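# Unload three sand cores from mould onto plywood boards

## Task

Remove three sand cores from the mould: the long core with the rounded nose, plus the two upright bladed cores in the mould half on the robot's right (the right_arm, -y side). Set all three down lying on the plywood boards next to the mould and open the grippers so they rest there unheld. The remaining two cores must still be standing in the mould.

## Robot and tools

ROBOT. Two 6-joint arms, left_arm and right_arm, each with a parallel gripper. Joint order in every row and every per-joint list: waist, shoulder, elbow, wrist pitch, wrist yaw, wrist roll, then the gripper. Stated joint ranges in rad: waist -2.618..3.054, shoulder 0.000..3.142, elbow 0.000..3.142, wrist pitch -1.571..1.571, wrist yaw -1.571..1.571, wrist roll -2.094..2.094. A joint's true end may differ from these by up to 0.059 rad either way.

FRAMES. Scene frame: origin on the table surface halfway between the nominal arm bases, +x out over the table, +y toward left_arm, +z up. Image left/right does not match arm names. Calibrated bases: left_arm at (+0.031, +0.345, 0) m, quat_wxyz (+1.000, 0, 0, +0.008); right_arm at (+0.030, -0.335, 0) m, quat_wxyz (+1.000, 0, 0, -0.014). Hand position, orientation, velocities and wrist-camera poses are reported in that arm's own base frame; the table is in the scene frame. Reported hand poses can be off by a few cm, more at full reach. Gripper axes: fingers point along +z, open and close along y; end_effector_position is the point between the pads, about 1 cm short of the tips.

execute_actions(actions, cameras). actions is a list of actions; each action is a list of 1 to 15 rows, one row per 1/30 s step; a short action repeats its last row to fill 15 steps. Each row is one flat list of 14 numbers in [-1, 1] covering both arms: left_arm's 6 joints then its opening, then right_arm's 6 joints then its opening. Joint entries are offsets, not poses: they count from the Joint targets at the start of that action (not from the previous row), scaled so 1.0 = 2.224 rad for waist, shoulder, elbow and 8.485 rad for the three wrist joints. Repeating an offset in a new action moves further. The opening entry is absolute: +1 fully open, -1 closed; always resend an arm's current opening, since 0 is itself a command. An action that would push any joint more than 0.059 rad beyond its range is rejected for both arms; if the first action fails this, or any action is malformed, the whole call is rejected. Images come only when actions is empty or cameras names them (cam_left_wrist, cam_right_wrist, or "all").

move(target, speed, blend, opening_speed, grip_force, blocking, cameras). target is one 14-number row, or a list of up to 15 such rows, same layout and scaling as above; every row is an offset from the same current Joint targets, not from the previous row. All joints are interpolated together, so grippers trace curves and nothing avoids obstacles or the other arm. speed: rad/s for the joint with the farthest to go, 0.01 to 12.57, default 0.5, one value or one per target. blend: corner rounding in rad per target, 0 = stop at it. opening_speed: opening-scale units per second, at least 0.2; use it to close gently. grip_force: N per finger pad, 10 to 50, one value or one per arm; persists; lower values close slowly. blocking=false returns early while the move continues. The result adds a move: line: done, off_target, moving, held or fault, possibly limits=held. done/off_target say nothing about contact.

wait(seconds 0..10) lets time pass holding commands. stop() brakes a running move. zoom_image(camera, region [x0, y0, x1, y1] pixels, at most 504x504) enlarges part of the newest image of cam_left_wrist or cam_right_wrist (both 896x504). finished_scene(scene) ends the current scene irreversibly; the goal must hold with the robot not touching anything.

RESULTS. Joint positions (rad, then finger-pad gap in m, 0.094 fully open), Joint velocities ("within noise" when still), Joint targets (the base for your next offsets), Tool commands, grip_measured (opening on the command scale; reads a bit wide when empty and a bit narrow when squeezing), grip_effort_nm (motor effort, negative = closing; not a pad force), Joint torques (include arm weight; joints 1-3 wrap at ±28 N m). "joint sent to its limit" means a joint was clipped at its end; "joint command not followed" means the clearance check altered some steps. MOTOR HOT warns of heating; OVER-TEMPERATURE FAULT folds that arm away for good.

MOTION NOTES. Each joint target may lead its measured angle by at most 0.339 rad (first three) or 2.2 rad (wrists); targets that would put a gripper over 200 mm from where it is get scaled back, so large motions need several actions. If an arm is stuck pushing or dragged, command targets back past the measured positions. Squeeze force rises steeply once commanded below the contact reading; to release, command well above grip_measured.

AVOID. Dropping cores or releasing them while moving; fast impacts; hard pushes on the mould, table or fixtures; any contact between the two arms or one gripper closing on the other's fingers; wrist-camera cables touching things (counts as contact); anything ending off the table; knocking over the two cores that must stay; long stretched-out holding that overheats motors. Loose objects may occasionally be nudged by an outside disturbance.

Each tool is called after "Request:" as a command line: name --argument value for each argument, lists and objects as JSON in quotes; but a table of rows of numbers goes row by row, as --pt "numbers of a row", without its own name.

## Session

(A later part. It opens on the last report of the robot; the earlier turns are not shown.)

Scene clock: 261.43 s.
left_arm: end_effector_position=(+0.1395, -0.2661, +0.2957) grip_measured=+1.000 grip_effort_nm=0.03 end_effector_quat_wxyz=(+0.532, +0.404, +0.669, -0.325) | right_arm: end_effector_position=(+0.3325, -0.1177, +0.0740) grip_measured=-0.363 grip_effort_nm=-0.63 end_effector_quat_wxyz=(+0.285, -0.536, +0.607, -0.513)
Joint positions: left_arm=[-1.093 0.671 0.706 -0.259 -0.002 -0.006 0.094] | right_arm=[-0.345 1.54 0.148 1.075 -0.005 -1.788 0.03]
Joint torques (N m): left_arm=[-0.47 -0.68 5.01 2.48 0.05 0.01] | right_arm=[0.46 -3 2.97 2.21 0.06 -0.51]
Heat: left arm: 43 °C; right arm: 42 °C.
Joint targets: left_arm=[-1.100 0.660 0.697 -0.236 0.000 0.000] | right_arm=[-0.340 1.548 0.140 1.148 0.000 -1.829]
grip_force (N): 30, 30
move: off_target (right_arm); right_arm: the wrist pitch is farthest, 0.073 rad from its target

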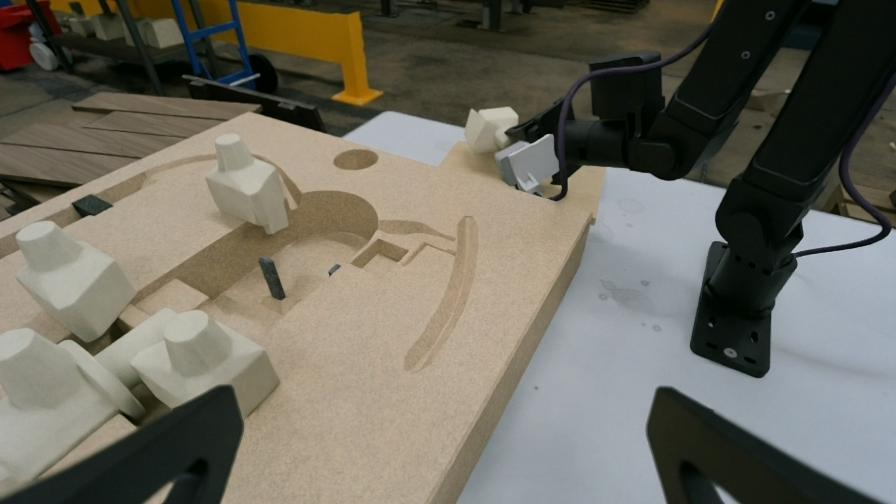

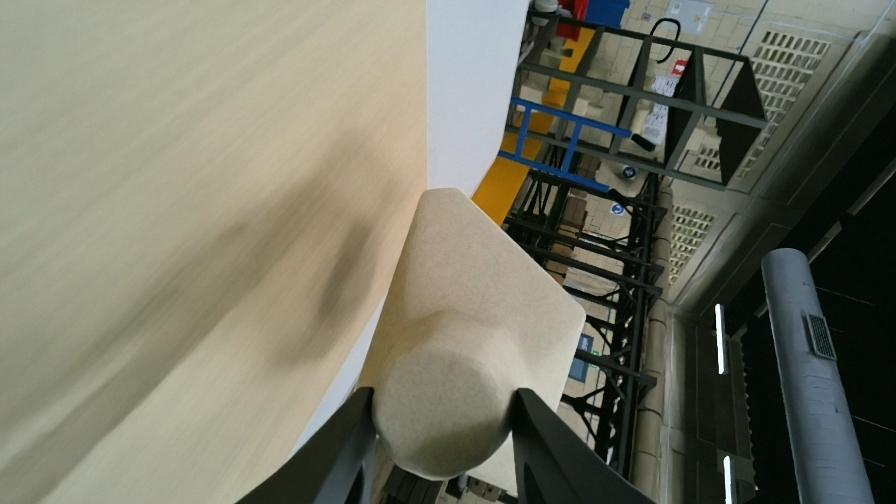

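Request:
move --target '[0,0,0,0,0,0,1,0,0.0326,-0.0042,0.0094,0,0,-0.6]' --speed 0.1 --cameras '["all"]'

Request:
move --target '[0,0,0,0,0,0,1,0,0.0326,-0.0042,0.0094,0,0,-0.6]' --speed 0.1 --cameras '["all"]'

Scene clock: 267.70 s.
left_arm: end_effector_position=(+0.1395, -0.2661, +0.2957) grip_measured=+1.000 grip_effort_nm=0.03 end_effector_quat_wxyz=(+0.532, +0.404, +0.669, -0.325) | right_arm: end_effector_position=(+0.3317, -0.1205, +0.0649) grip_measured=-0.363 grip_effort_nm=-0.63 end_effector_quat_wxyz=(+0.279, -0.533, +0.612, -0.513)
Joint positions: left_arm=[-1.093 0.671 0.706 -0.259 -0.002 -0.006 0.094] | right_arm=[-0.348 1.613 0.142 1.148 0.007 -1.787 0.03]
Joint torques (N m): left_arm=[-0.49 -0.66 5 2.45 0.06 0.01] | right_arm=[0.65 -3.32 2.36 2.28 -0.08 -0.53]
Heat: left arm: 43 °C; right arm: 44 °C.
Joint targets: left_arm=[-1.100 0.660 0.697 -0.236 0.000 0.000] | right_arm=[-0.340 1.620 0.131 1.227 -0.001 -1.829]
grip_force (N): 30, 30
move: off_target (right_arm); right_arm: the wrist pitch is farthest, 0.080 rad from its target

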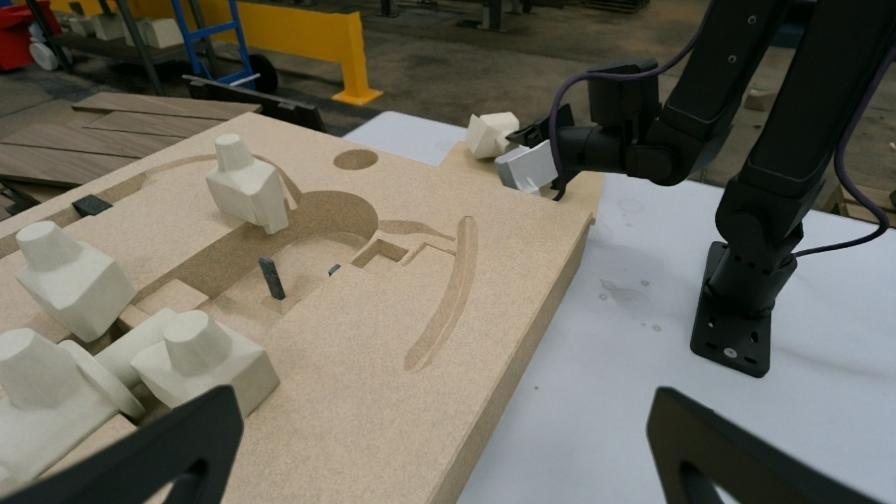

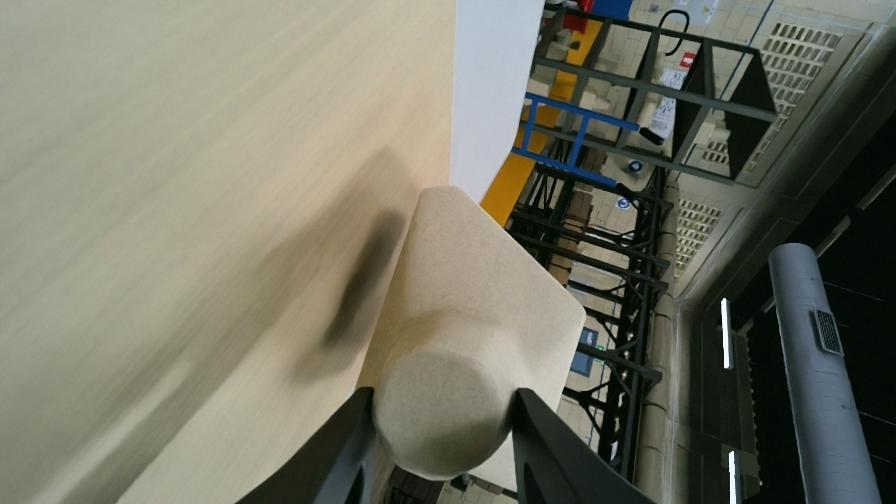

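Scene clock: 268.93 s.
left_arm: end_effector_position=(+0.1395, -0.2661, +0.2957) grip_measured=+1.000 grip_effort_nm=0.03 end_effector_quat_wxyz=(+0.532, +0.404, +0.669, -0.325) | right_arm: end_effector_position=(+0.3302, -0.1210, +0.0545) grip_measured=-0.363 grip_effort_nm=-0.63 end_effector_quat_wxyz=(+0.270, -0.540, +0.611, -0.512)
Joint positions: left_arm=[-1.093 0.671 0.706 -0.259 -0.002 -0.006 0.094] | right_arm=[-0.348 1.686 0.134 1.217 0.013 -1.805 0.03]
Joint torques (N m): left_arm=[-0.5 -0.69 4.98 2.46 0.05 0.04] | right_arm=[0.68 -3.58 1.87 2.37 -0.14 -0.3]
Heat: left arm: 43 °C; right arm: 45 °C.
Joint targets: left_arm=[-1.100 0.660 0.697 -0.237 0.000 0.000] | right_arm=[-0.340 1.693 0.121 1.307 -0.001 -1.829]
grip_force (N): 30, 30
move: off_target (right_arm); right_arm: the wrist pitch is farthest, 0.090 rad from its target

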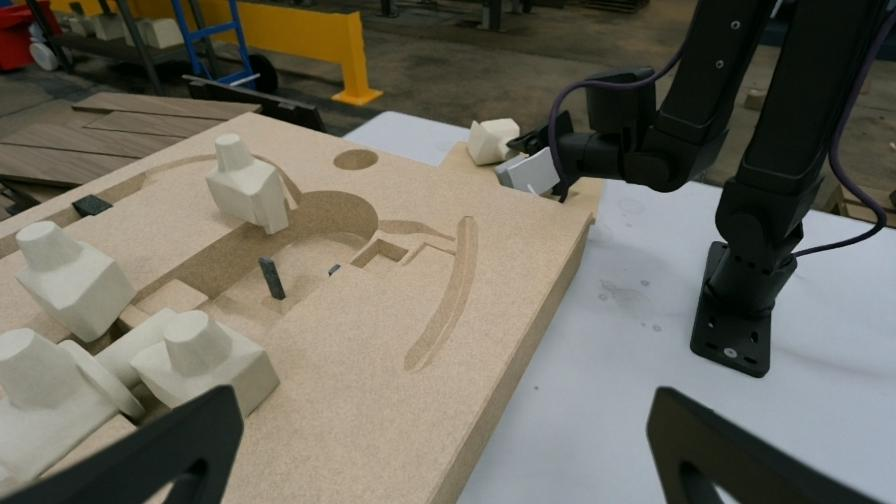

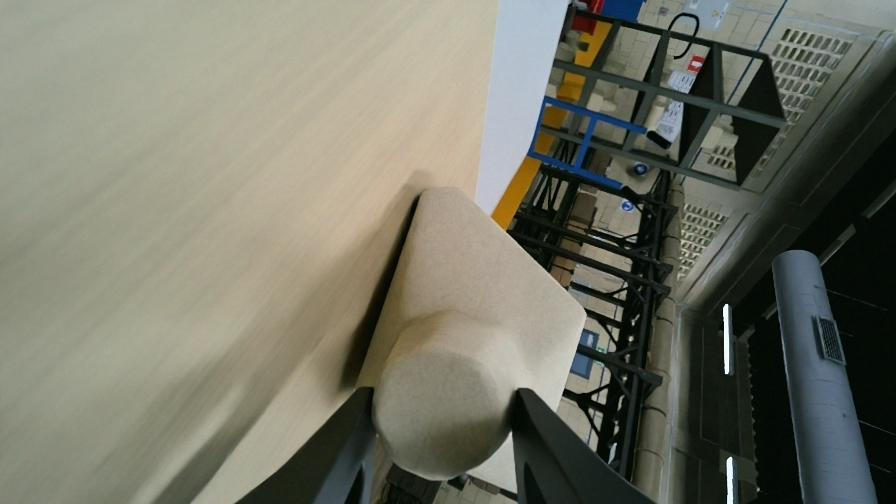

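Request:
move --target '[0,0,0,0,0,0,1,0,0.028,-0.003,0.0070,0,0,-0.6]' --speed 0.07 --cameras '["all"]'

Scene clock: 272.57 s.
left_arm: end_effector_position=(+0.1395, -0.2661, +0.2957) grip_measured=+1.000 grip_effort_nm=0.03 end_effector_quat_wxyz=(+0.532, +0.404, +0.669, -0.325) | right_arm: end_effector_position=(+0.3299, -0.1203, +0.0521) grip_measured=-0.363 grip_effort_nm=-0.63 end_effector_quat_wxyz=(+0.274, -0.539, +0.606, -0.517)
Joint positions: left_arm=[-1.093 0.671 0.706 -0.259 -0.002 -0.006 0.094] | right_arm=[-0.348 1.742 0.124 1.298 0.01 -1.807 0.03]
Joint torques (N m): left_arm=[-0.5 -0.69 4.96 2.45 0.04 0.02] | right_arm=[0.68 -3.21 1.77 2.2 -0.1 -0.28]
Heat: left arm: 44 °C; right arm: 45 °C.
Joint targets: left_arm=[-1.100 0.660 0.697 -0.237 0.000 0.000] | right_arm=[-0.340 1.755 0.114 1.366 -0.001 -1.829]
grip_force (N): 30, 30
move: off_target (right_arm); right_arm: the wrist pitch is farthest, 0.069 rad from its target

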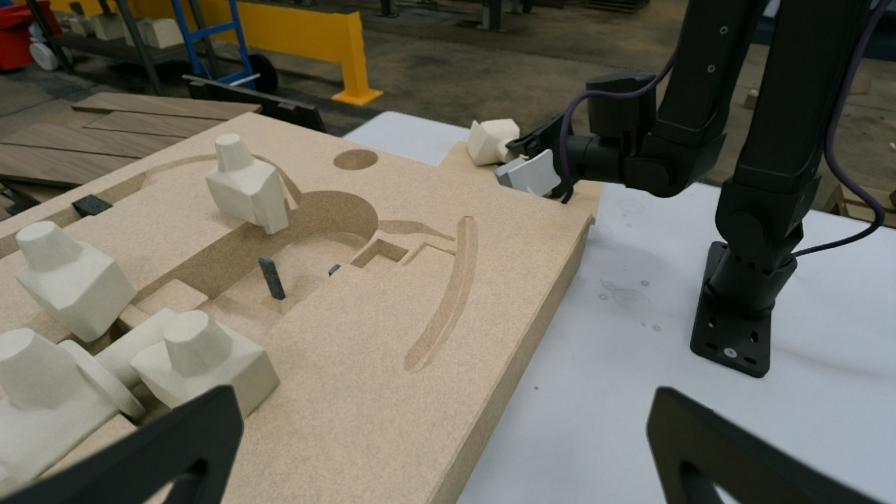

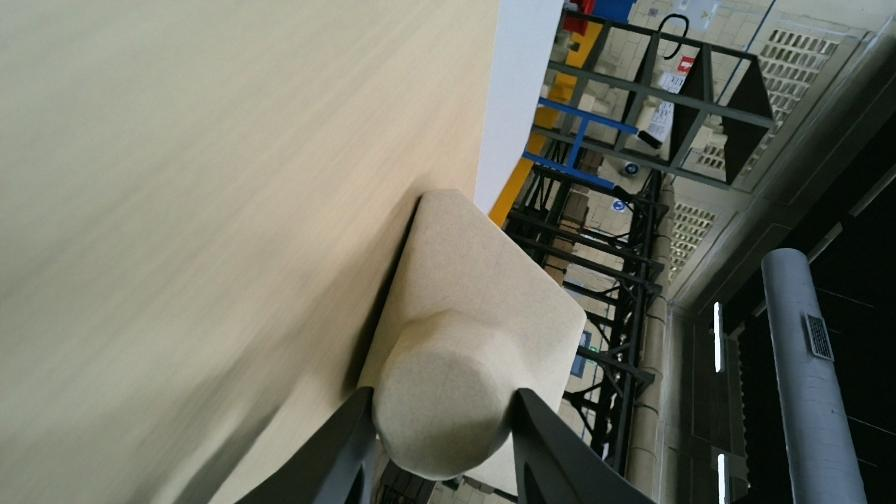

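Request:
move --target '[0,0,0,0,0,0,1,0,0.022,0,0,0,0,-0.6]' --speed 0.07 --cameras '["cam_right_wrist"]'

Scene clock: 277.03 s.
left_arm: end_effector_position=(+0.1395, -0.2661, +0.2957) grip_measured=+1.000 grip_effort_nm=0.03 end_effector_quat_wxyz=(+0.532, +0.404, +0.669, -0.325) | right_arm: end_effector_position=(+0.3310, -0.1201, +0.0496) grip_measured=-0.363 grip_effort_nm=-0.63 end_effector_quat_wxyz=(+0.277, -0.536, +0.606, -0.518)
Joint positions: left_arm=[-1.093 0.671 0.706 -0.259 -0.002 -0.006 0.094] | right_arm=[-0.348 1.783 0.124 1.344 0.006 -1.801 0.03]
Joint torques (N m): left_arm=[-0.64 -0.72 5.07 2.46 0.04 0] | right_arm=[0.66 -2.78 1.55 1.74 -0.07 -0.35]
Heat: left arm: 44 °C; right arm: 46 °C.
Joint targets: left_arm=[-1.100 0.660 0.697 -0.237 0.000 0.000] | right_arm=[-0.340 1.804 0.114 1.366 0.000 -1.829]
grip_force (N): 30, 30
move: done
Images, in order (width x height): cam_right_wrist 896x504.

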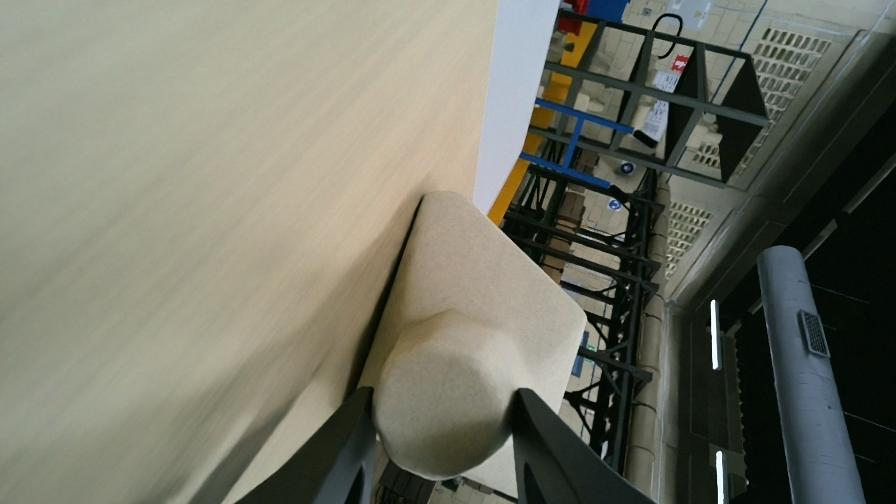

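Request:
move --target '[0,0,0,0,0,0,1,0,0,0,0,0,0,-0.15]' --opening_speed 0.2 --cameras '["all"]'

Scene clock: 281.77 s.
left_arm: end_effector_position=(+0.1395, -0.2661, +0.2957) grip_measured=+1.000 grip_effort_nm=0.03 end_effector_quat_wxyz=(+0.532, +0.404, +0.669, -0.325) | right_arm: end_effector_position=(+0.3307, -0.1200, +0.0484) grip_measured=-0.153 grip_effort_nm=0.18 end_effector_quat_wxyz=(+0.277, -0.537, +0.607, -0.517)
Joint positions: left_arm=[-1.093 0.671 0.706 -0.259 -0.002 -0.006 0.094] | right_arm=[-0.348 1.787 0.124 1.345 0.006 -1.801 0.04]
Joint torques (N m): left_arm=[-0.46 -0.62 5.05 2.47 0.05 0.01] | right_arm=[0.65 -3.11 1.52 1.73 -0.08 -0.35]
Heat: left arm: 44 °C; right arm: 46 °C.
Joint targets: left_arm=[-1.100 0.660 0.697 -0.237 0.000 0.000] | right_arm=[-0.340 1.804 0.114 1.366 0.000 -1.829]
grip_force (N): 30, 30
move: done

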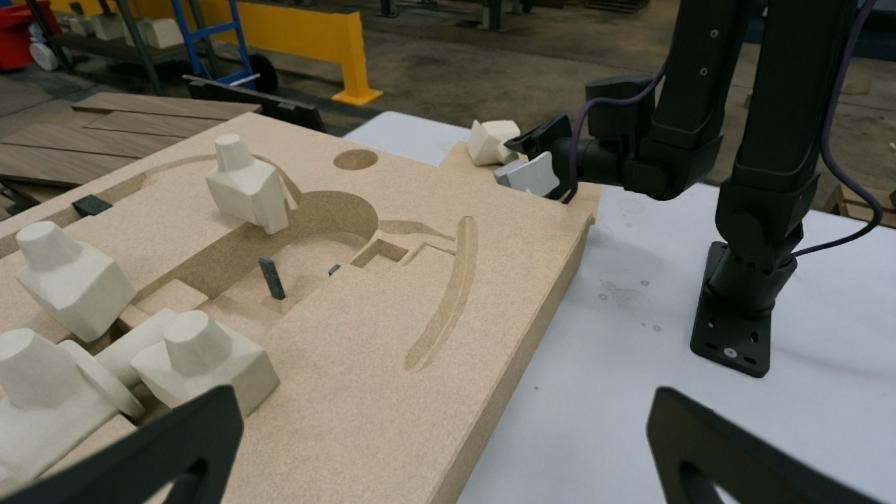

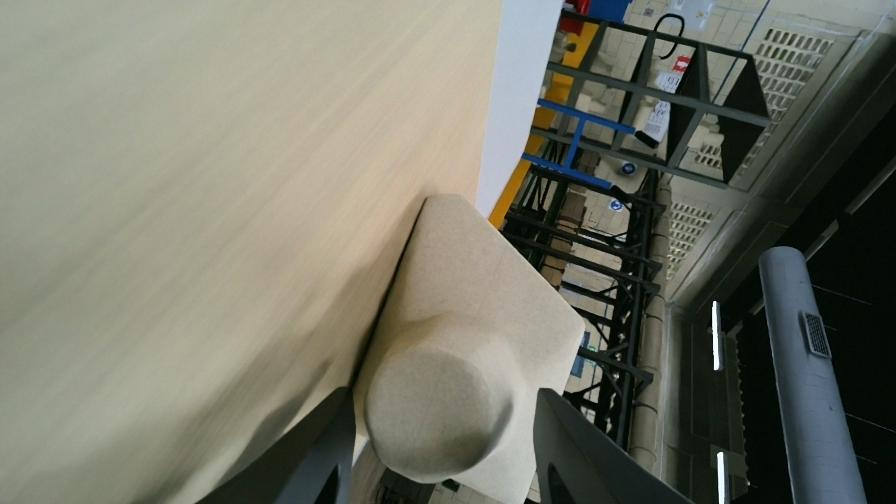

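Request:
move --target '[0,0,0,0,0,0,1,0.038,0,0,0,0,0,-0.1]' --speed 0.1 --cameras '["all"]'

Scene clock: 287.40 s.
left_arm: end_effector_position=(+0.1395, -0.2661, +0.2957) grip_measured=+1.000 grip_effort_nm=0.03 end_effector_quat_wxyz=(+0.532, +0.404, +0.669, -0.325) | right_arm: end_effector_position=(+0.3355, -0.1070, +0.0496) grip_measured=-0.103 grip_effort_nm=0.17 end_effector_quat_wxyz=(-0.279, +0.549, -0.593, +0.518)
Joint positions: left_arm=[-1.093 0.671 0.706 -0.259 -0.002 -0.006 0.094] | right_arm=[-0.294 1.787 0.124 1.35 0.034 -1.813 0.042]
Joint torques (N m): left_arm=[-0.55 -0.62 5.01 2.48 0.05 0.02] | right_arm=[3.37 -3.11 1.54 1.69 -0.34 -0.23]
Heat: left arm: 44 °C; right arm: 46 °C.
Joint targets: left_arm=[-1.100 0.660 0.697 -0.237 0.000 0.000] | right_arm=[-0.256 1.804 0.114 1.366 -0.001 -1.829]
grip_force (N): 30, 30
move: off_target (right_arm); right_arm: the waist is farthest, 0.039 rad from its target

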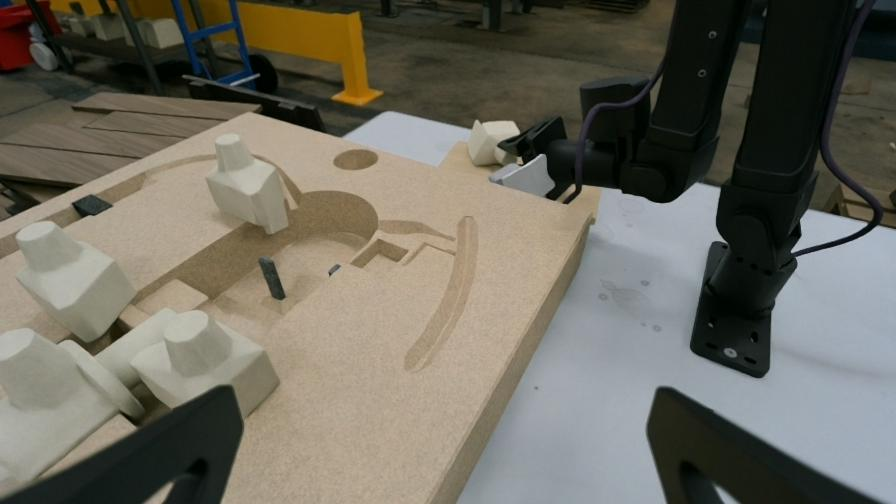

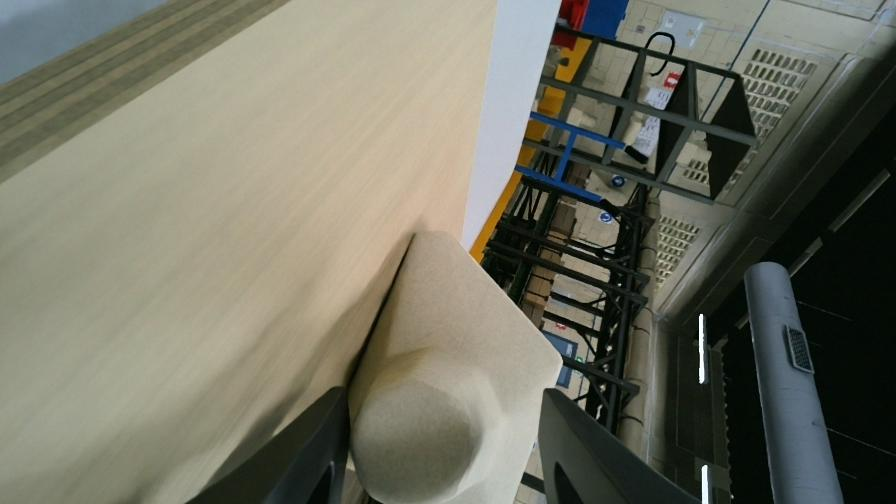

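Request:
move --pt "0 0 0 0 0 0 1 -0.03 0 0 0 0 0 -0.1" --pt "0 0 0 0 0 0 1 -0.03 -0.1776 -0.0108 -0.055 0 0 -0.1" --pt "0 0 0 0 0 0 1 -0.03 -0.3741 0.0544 -0.1448 0 0 -0.1" --pt "0 0 0 0 0 0 1 -0.03 -0.429 0.2136 -0.2126 0 0 -0.1" --speed 0.35 --blend '[0,0.03,0.05,0]' --cameras '["all"]'

Scene clock: 301.53 s.
left_arm: end_effector_position=(+0.1395, -0.2661, +0.2957) grip_measured=+1.000 grip_effort_nm=0.03 end_effector_quat_wxyz=(+0.532, +0.404, +0.669, -0.325) | right_arm: end_effector_position=(+0.2719, -0.0948, +0.1380) grip_measured=-0.103 grip_effort_nm=0.17 end_effector_quat_wxyz=(-0.188, +0.621, -0.667, +0.367)
Joint positions: left_arm=[-1.093 0.671 0.706 -0.259 -0.002 -0.006 0.094] | right_arm=[-0.331 0.862 0.561 -0.421 0.013 -1.837 0.042]
Joint torques (N m): left_arm=[-0.57 -0.75 4.96 2.47 0.03 0.01] | right_arm=[0.77 -2.06 8.61 1.14 -0.12 0.04]
Heat: left arm: 45 °C; right arm: 44 °C.
Joint targets: left_arm=[-1.100 0.660 0.697 -0.237 0.000 0.000] | right_arm=[-0.322 0.850 0.590 -0.438 -0.001 -1.829]
grip_force (N): 30, 30
move: done

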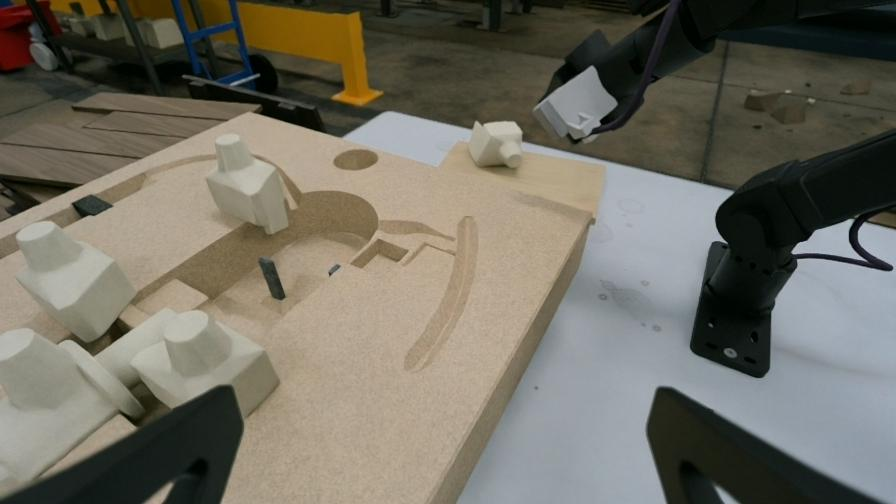

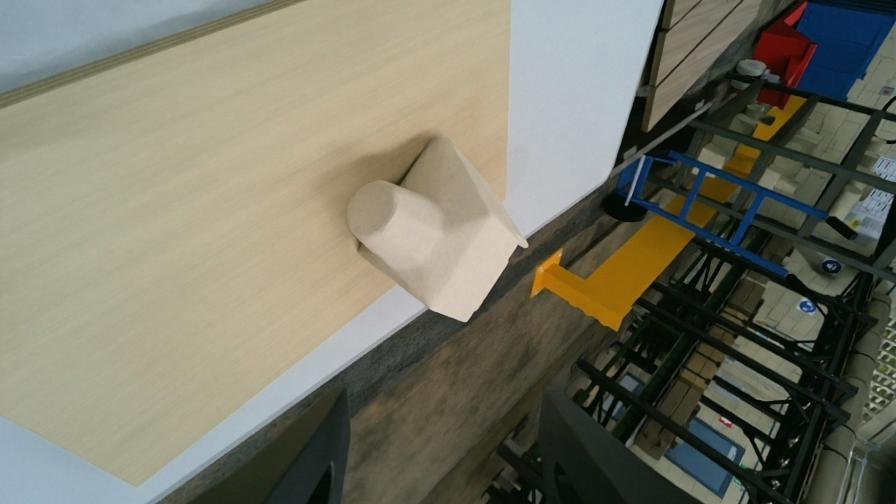

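Request:
move --pt "0 0 0 0 0 0 1 0 0.42 0.486 -0.0352 0 0.2745 -0.1" --pt "0 0 0 0 0 0 1 0.3192 0.42 0.486 -0.0352 0 0.2745 1" --speed 0.8 --blend 0.1 --cameras '["all"]'

Scene clock: 313.23 s.
left_arm: end_effector_position=(+0.1395, -0.2661, +0.2957) grip_measured=+1.000 grip_effort_nm=0.03 end_effector_quat_wxyz=(+0.532, +0.404, +0.669, -0.325) | right_arm: end_effector_position=(+0.4491, +0.1885, +0.2137) grip_measured=+0.997 grip_effort_nm=0.18 end_effector_quat_wxyz=(+0.312, +0.046, +0.937, +0.152)
Joint positions: left_arm=[-1.093 0.671 0.706 -0.259 -0.002 -0.006 0.094] | right_arm=[0.392 1.773 1.638 -0.726 -0.008 0.494 0.094]
Joint torques (N m): left_arm=[-0.53 -0.69 5.05 2.45 0.05 0.01] | right_arm=[-0.32 -7.15 8.66 1.04 0.05 0.03]
Heat: left arm: 45 °C; right arm: 43 °C.
Joint targets: left_arm=[-1.100 0.660 0.697 -0.237 0.000 0.000] | right_arm=[0.387 1.784 1.671 -0.736 -0.001 0.500]
grip_force (N): 30, 30
move: done

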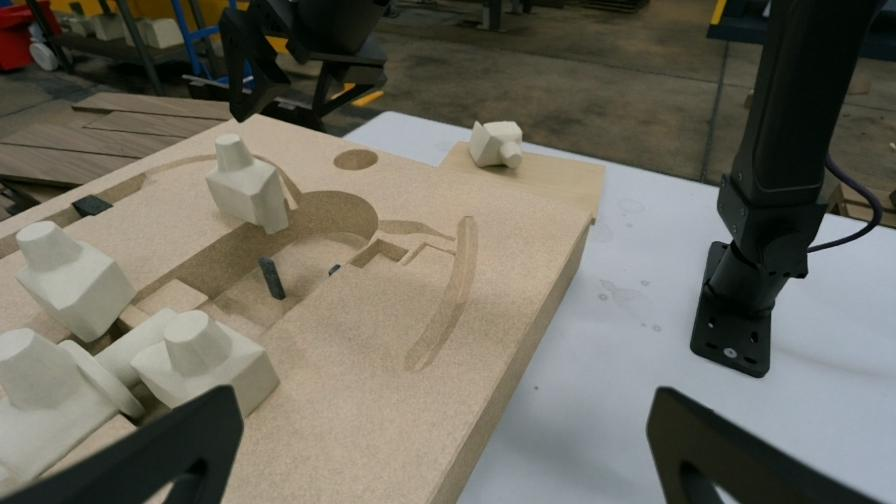

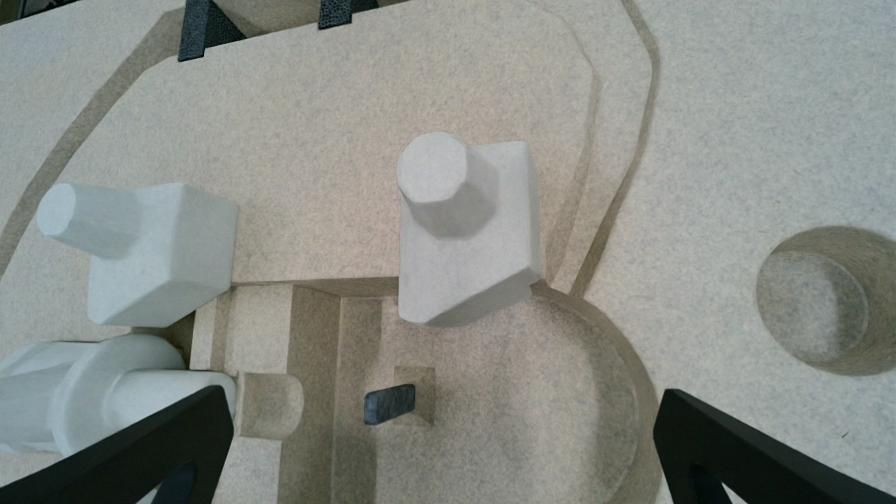

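Request:
move --target '[0,0,0,0,0,0,1,-0.0067,0.1244,0.0648,0.0155,0,0,1]' --speed 0.3 --cameras '["all"]'

Scene clock: 322.03 s.
left_arm: end_effector_position=(+0.1395, -0.2661, +0.2958) grip_measured=+1.000 grip_effort_nm=0.03 end_effector_quat_wxyz=(+0.533, +0.404, +0.669, -0.325) | right_arm: end_effector_position=(+0.5104, +0.2061, +0.1502) grip_measured=+0.997 grip_effort_nm=0.18 end_effector_quat_wxyz=(+0.299, +0.053, +0.942, +0.143)
Joint positions: left_arm=[-1.093 0.671 0.706 -0.259 -0.002 -0.006 0.094] | right_arm=[0.379 2.05 1.782 -0.628 -0.008 0.494 0.094]
Joint torques (N m): left_arm=[-0.51 -0.64 5.11 2.46 0.04 0.02] | right_arm=[-0.57 -9.32 8.65 1.31 0.06 0.04]
Heat: left arm: 46 °C; right arm: 42 °C.
Joint targets: left_arm=[-1.100 0.660 0.697 -0.236 0.000 0.000] | right_arm=[0.373 2.061 1.815 -0.605 -0.001 0.500]
grip_force (N): 30, 30
move: done

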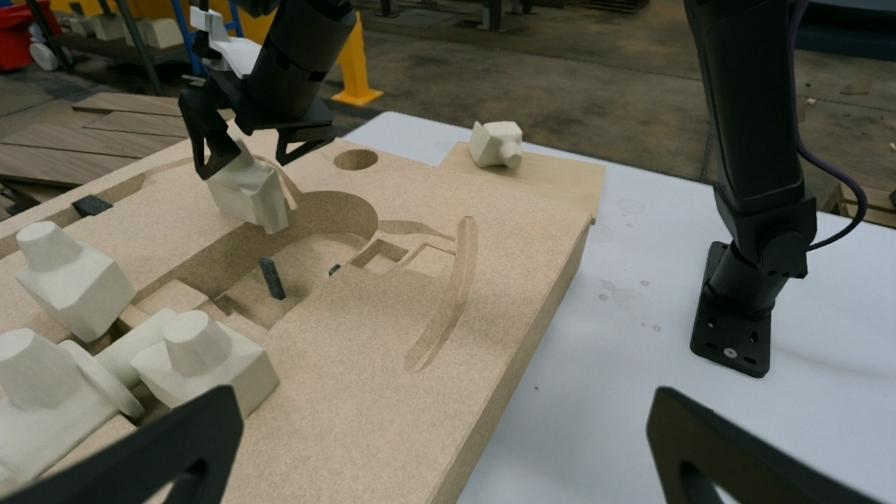

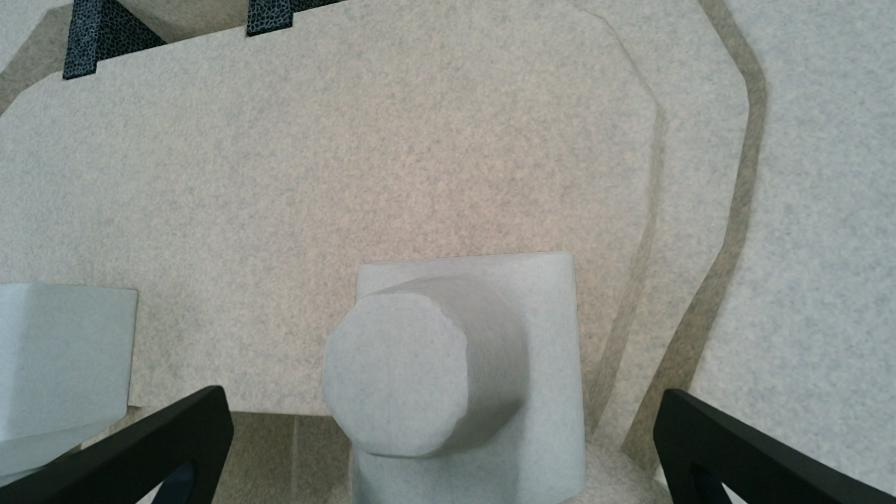

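Request:
move --pt "0 0 0 0 0 0 1 0.004 0 0 0 0 0 1" --pt "0 0 0 0 0 0 1 0.004 0 0 0 0 0 -0.6" --opening_speed 0.6 --speed 0.2 --cameras '["cam_right_wrist"]'

Scene clock: 327.63 s.
left_arm: end_effector_position=(+0.1395, -0.2661, +0.2958) grip_measured=+1.000 grip_effort_nm=0.03 end_effector_quat_wxyz=(+0.533, +0.404, +0.669, -0.325) | right_arm: end_effector_position=(+0.5110, +0.2049, +0.1503) grip_measured=+0.022 grip_effort_nm=-0.59 end_effector_quat_wxyz=(+0.300, +0.054, +0.942, +0.140)
Joint positions: left_arm=[-1.093 0.671 0.706 -0.259 -0.002 -0.006 0.094] | right_arm=[0.379 2.05 1.782 -0.628 0 0.494 0.048]
Joint torques (N m): left_arm=[-0.53 -0.68 5.05 2.45 0.04 0.01] | right_arm=[0.17 -9.32 8.66 1.3 -0.01 0.01]
Heat: left arm: 46 °C; right arm: 42 °C.
Joint targets: left_arm=[-1.100 0.660 0.697 -0.236 0.000 0.000] | right_arm=[0.382 2.061 1.815 -0.605 0.000 0.500]
grip_force (N): 30, 30
move: done
Images, in order (width x height): cam_right_wrist 896x504.

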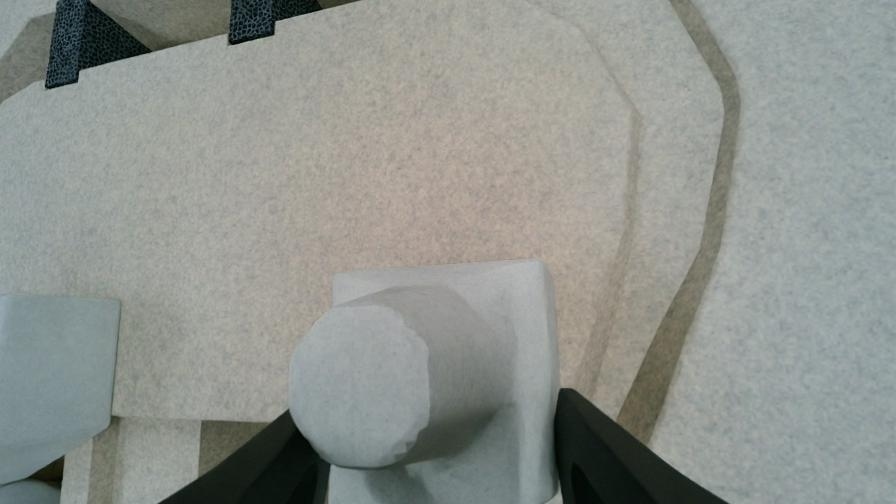

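Request:
move --pt "0 0 0 0 0 0 1 0 0 0 0 0 0 1" --pt "0 0 0 0 0 0 1 0.006 0.0034 0.042 -0.0098 0 0 1" --opening_speed 1 --speed 0.2 --cameras '["cam_right_wrist"]'

Scene clock: 334.03 s.
left_arm: end_effector_position=(+0.1395, -0.2661, +0.2958) grip_measured=+1.000 grip_effort_nm=0.03 end_effector_quat_wxyz=(+0.533, +0.404, +0.669, -0.325) | right_arm: end_effector_position=(+0.5169, +0.2121, +0.1817) grip_measured=+0.997 grip_effort_nm=0.18 end_effector_quat_wxyz=(+0.319, +0.050, +0.934, +0.151)
Joint positions: left_arm=[-1.093 0.671 0.706 -0.259 -0.002 -0.006 0.094] | right_arm=[0.387 2.05 1.878 -0.678 -0.001 0.494 0.094]
Joint torques (N m): left_arm=[-0.46 -0.59 5.14 2.48 0.06 0.01] | right_arm=[0.64 -8.76 8.5 1.01 -0.01 0.02]
Heat: left arm: 46 °C; right arm: 42 °C.
Joint targets: left_arm=[-1.100 0.660 0.697 -0.236 0.000 0.000] | right_arm=[0.395 2.068 1.908 -0.688 -0.001 0.500]
grip_force (N): 30, 30
move: done
Images, in order (width x height): cam_right_wrist 896x504.

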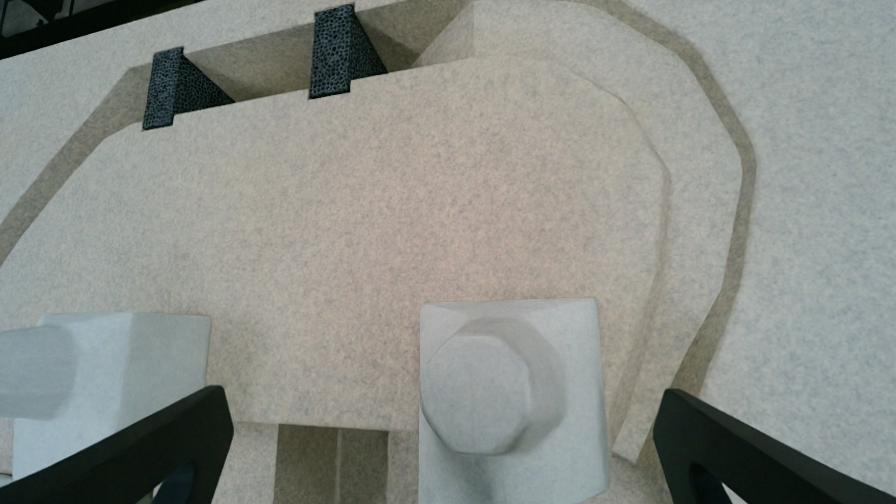

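Request:
move --target '[0,0,0,0,0,0,1,-0.004,0.0000,-0.018,0.0047,0,0,1]' --speed 0.2 --cameras '["cam_right_wrist"]'

Request:
move --target '[0,0,0,0,0,0,1,0,0,0,0,0,0,-0.6]' --opening_speed 0.6 --cameras '["cam_right_wrist"]'

Scene clock: 338.47 s.
left_arm: end_effector_position=(+0.1395, -0.2661, +0.2958) grip_measured=+1.000 grip_effort_nm=0.03 end_effector_quat_wxyz=(+0.533, +0.404, +0.669, -0.325) | right_arm: end_effector_position=(+0.5179, +0.2132, +0.1829) grip_measured=+0.997 grip_effort_nm=0.18 end_effector_quat_wxyz=(+0.322, +0.049, +0.933, +0.152)
Joint positions: left_arm=[-1.093 0.671 0.706 -0.259 -0.002 -0.006 0.094] | right_arm=[0.389 2.05 1.878 -0.671 -0.001 0.494 0.094]
Joint torques (N m): left_arm=[-0.47 -0.66 5 2.46 0.05 0] | right_arm=[-0.24 -8.77 5.39 1.36 -0.01 0.03]
Heat: left arm: 46 °C; right arm: 42 °C.
Joint targets: left_arm=[-1.100 0.660 0.697 -0.236 0.000 0.000] | right_arm=[0.386 2.068 1.868 -0.648 -0.001 0.500]
grip_force (N): 30, 30
move: done
Images, in order (width x height): cam_right_wrist 896x504.

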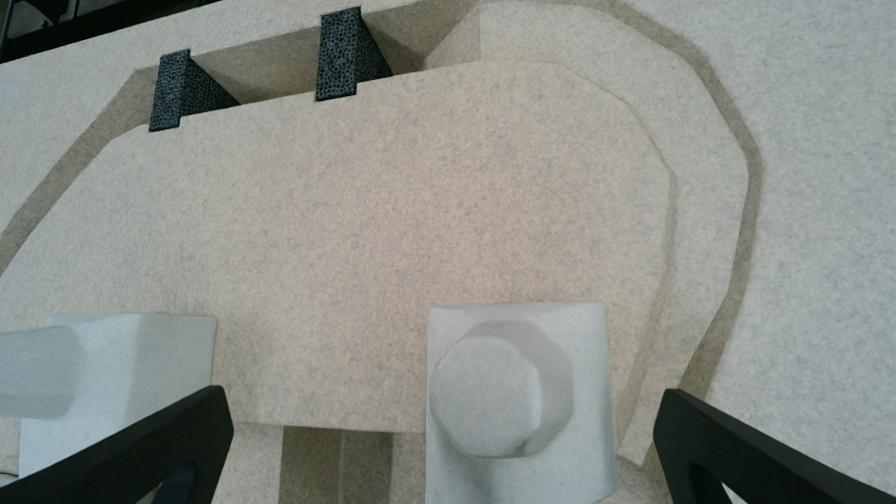

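Scene clock: 343.33 s.
left_arm: end_effector_position=(+0.1395, -0.2661, +0.2958) grip_measured=+1.000 grip_effort_nm=0.03 end_effector_quat_wxyz=(+0.533, +0.404, +0.669, -0.325) | right_arm: end_effector_position=(+0.5185, +0.2127, +0.1832) grip_measured=-0.595 grip_effort_nm=-0.26 end_effector_quat_wxyz=(+0.323, +0.053, +0.933, +0.152)
Joint positions: left_arm=[-1.093 0.671 0.706 -0.259 -0.002 -0.006 0.094] | right_arm=[0.389 2.05 1.878 -0.669 0.003 0.5 0.019]
Joint torques (N m): left_arm=[-0.54 -0.7 5.05 2.45 0.05 0.01] | right_arm=[-0.25 -8.76 5.38 1.35 -0.05 -0.05]
Heat: left arm: 46 °C; right arm: 42 °C.
Joint targets: left_arm=[-1.100 0.660 0.697 -0.236 0.000 0.000] | right_arm=[0.386 2.068 1.868 -0.648 -0.001 0.500]
grip_force (N): 30, 30
move: done
Images, in order (width x height): cam_right_wrist 896x504.

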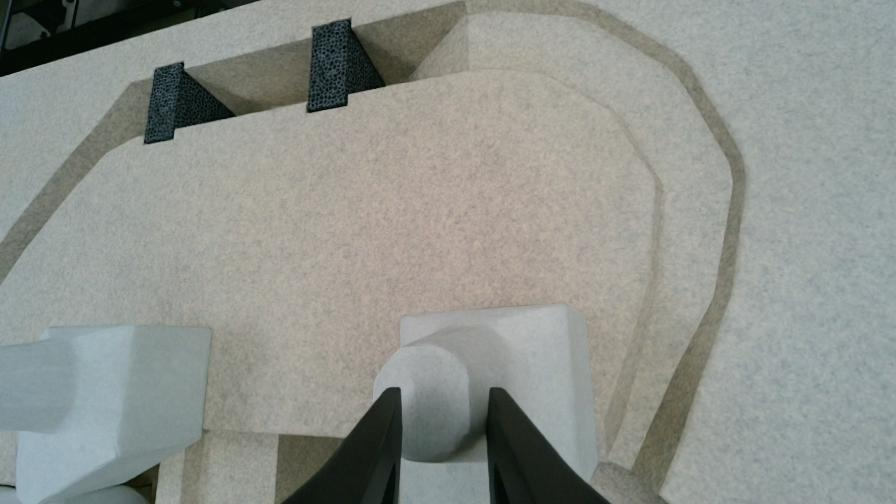

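Request:
move --pt "0 0 0 0 0 0 1 0 0 0 0 0 0 1" --pt "0 0 0 0 0 0 1 -0.003 0 -0.014 0.001 0 0 1" --pt "0 0 0 0 0 0 1 -0.003 0 -0.014 0.001 0 0 -0.6" --opening_speed 0.8 --speed 0.2 --cameras '["cam_right_wrist"]'

Scene clock: 353.80 s.
left_arm: end_effector_position=(+0.1395, -0.2661, +0.2958) grip_measured=+1.000 grip_effort_nm=0.03 end_effector_quat_wxyz=(+0.533, +0.404, +0.669, -0.325) | right_arm: end_effector_position=(+0.5150, +0.2092, +0.1708) grip_measured=-0.357 grip_effort_nm=-0.58 end_effector_quat_wxyz=(+0.312, +0.055, +0.937, +0.147)
Joint positions: left_arm=[-1.093 0.671 0.706 -0.259 -0.002 -0.006 0.094] | right_arm=[0.385 2.05 1.846 -0.663 0.002 0.501 0.03]
Joint torques (N m): left_arm=[-0.51 -0.65 4.98 2.45 0.06 -0.01] | right_arm=[-0.49 -8.77 5.45 1.34 -0.03 0.01]
Heat: left arm: 47 °C; right arm: 42 °C.
Joint targets: left_arm=[-1.100 0.660 0.697 -0.237 0.000 0.000] | right_arm=[0.379 2.068 1.837 -0.639 0.000 0.500]
grip_force (N): 30, 30
move: done
Images, in order (width x height): cam_right_wrist 896x504.

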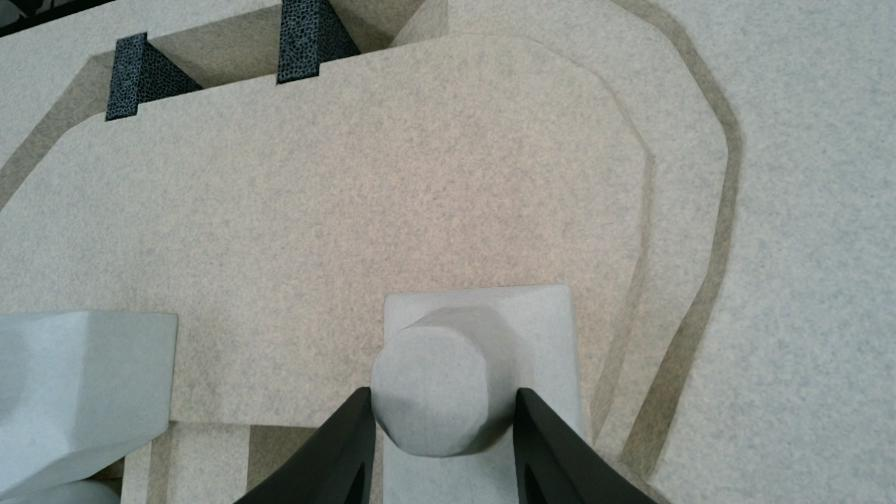

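Request:
move --pt "0 0 0 0 0 0 1 0 0.0015 0.0665 -0.0166 0 0 -0.6" --pt "0 0 0 0 0 0 1 0 0.0168 0.145 -0.0332 0 0 -0.6" --pt "0 0 0 0 0 0 1 0 0.042 0.232 -0.0496 0 0 -0.6" --speed 0.3 --blend 0.03 --cameras '["all"]'

Scene clock: 361.03 s.
left_arm: end_effector_position=(+0.1395, -0.2661, +0.2958) grip_measured=+1.000 grip_effort_nm=0.03 end_effector_quat_wxyz=(+0.533, +0.404, +0.669, -0.325) | right_arm: end_effector_position=(+0.5059, +0.2063, +0.2309) grip_measured=-0.362 grip_effort_nm=-0.63 end_effector_quat_wxyz=(+0.278, +0.055, +0.950, +0.133)
Joint positions: left_arm=[-1.093 0.671 0.706 -0.259 -0.002 -0.006 0.094] | right_arm=[0.385 2.158 2.306 -1.093 -0.002 0.501 0.03]
Joint torques (N m): left_arm=[-0.55 -0.7 5.03 2.45 0.07 0] | right_arm=[-0.47 -10.13 9.36 1.36 0.01 -0.05]
Heat: left arm: 47 °C; right arm: 42 °C.
Joint targets: left_arm=[-1.100 0.660 0.697 -0.237 0.000 0.000] | right_arm=[0.379 2.161 2.353 -1.060 0.000 0.500]
grip_force (N): 30, 30
move: off_target (right_arm); right_arm: the elbow is farthest, 0.047 rad from its target

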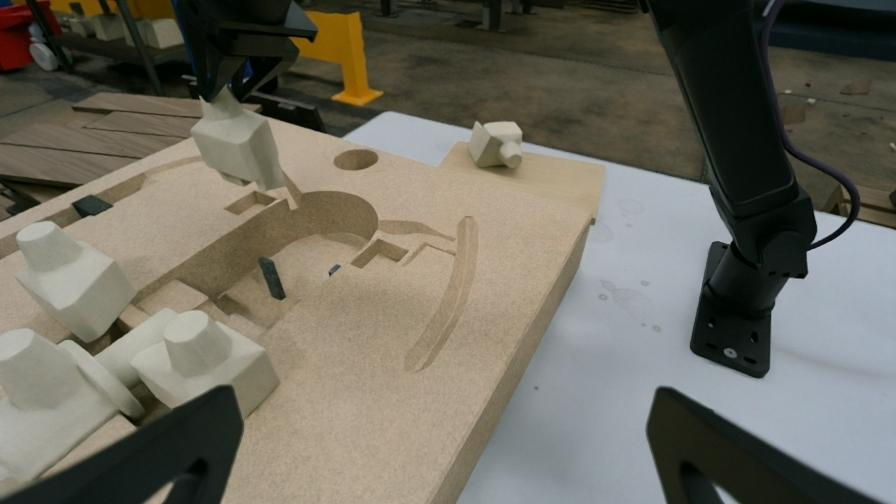

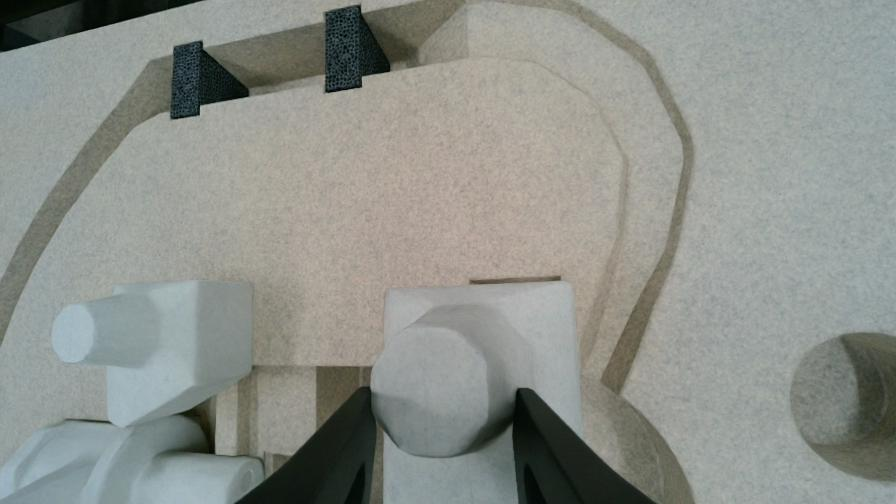

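Request:
move --pt "0 0 0 0 0 0 1 -0.1 -0.281 -0.2558 -0.0132 0 0 -0.6" --pt "0 0 0 0 0 0 1 -0.3053 -0.281 -0.2558 -0.0132 0 0 -0.6" --pt "0.2257 0.4522 0.4414 -0.0856 0 0 1 -0.3053 -0.281 -0.2558 -0.0132 0 0 -0.6" --speed 0.6 --blend '[0.05,0,0]' --cameras '["all"]'

Scene clock: 380.27 s.
left_arm: end_effector_position=(+0.3565, -0.2420, +0.2341) grip_measured=+1.000 grip_effort_nm=0.03 end_effector_quat_wxyz=(+0.285, +0.279, +0.913, -0.088) | right_arm: end_effector_position=(+0.3655, -0.1126, +0.2808) grip_measured=-0.362 grip_effort_nm=-0.63 end_effector_quat_wxyz=(+0.279, +0.375, +0.884, +0.028)
Joint positions: left_arm=[-0.599 1.658 1.652 -0.96 -0.002 -0.006 0.094] | right_arm=[-0.302 1.572 1.78 -1.211 0 0.501 0.03]
Joint torques (N m): left_arm=[0.14 -6.2 7.51 1.5 0.04 -0.01] | right_arm=[0.16 -8.53 5.68 1.32 -0.01 -0.05]
Heat: left arm: 47 °C; right arm: 42 °C.
Joint targets: left_arm=[-0.598 1.666 1.679 -0.963 0.000 0.000] | right_arm=[-0.300 1.536 1.784 -1.172 -0.001 0.500]
grip_force (N): 30, 30
move: off_target (right_arm); right_arm: the wrist pitch is farthest, 0.039 rad from its target

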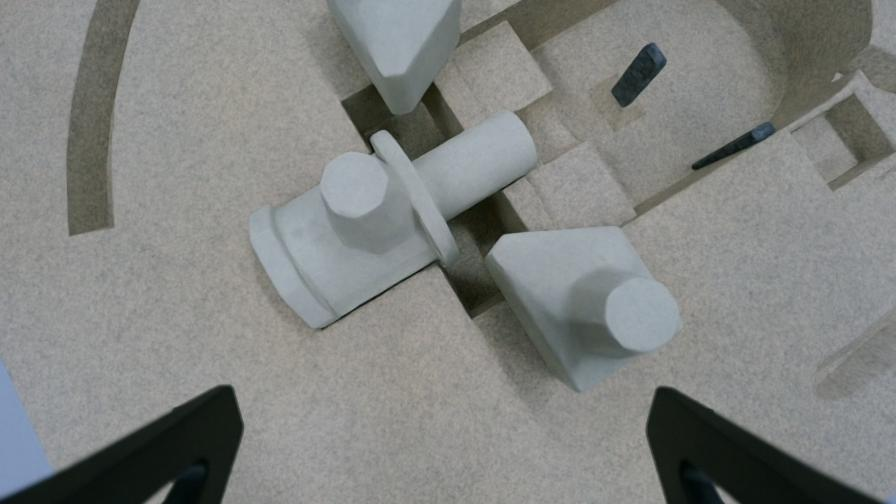

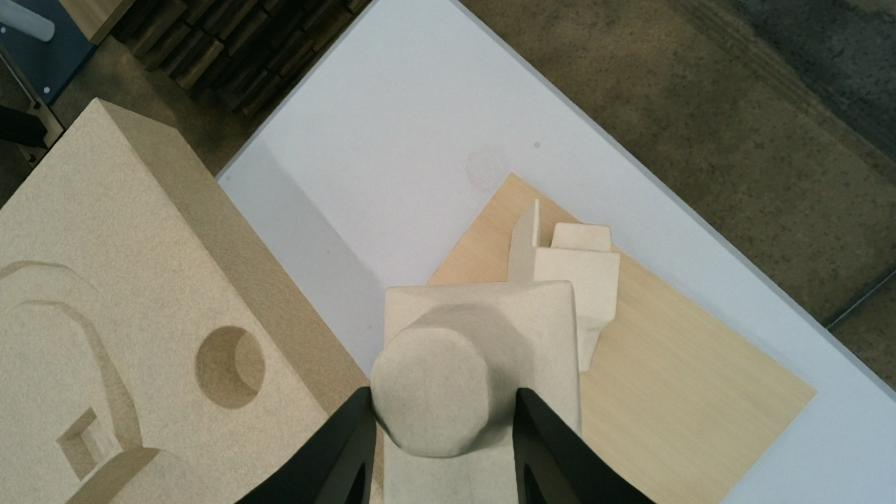

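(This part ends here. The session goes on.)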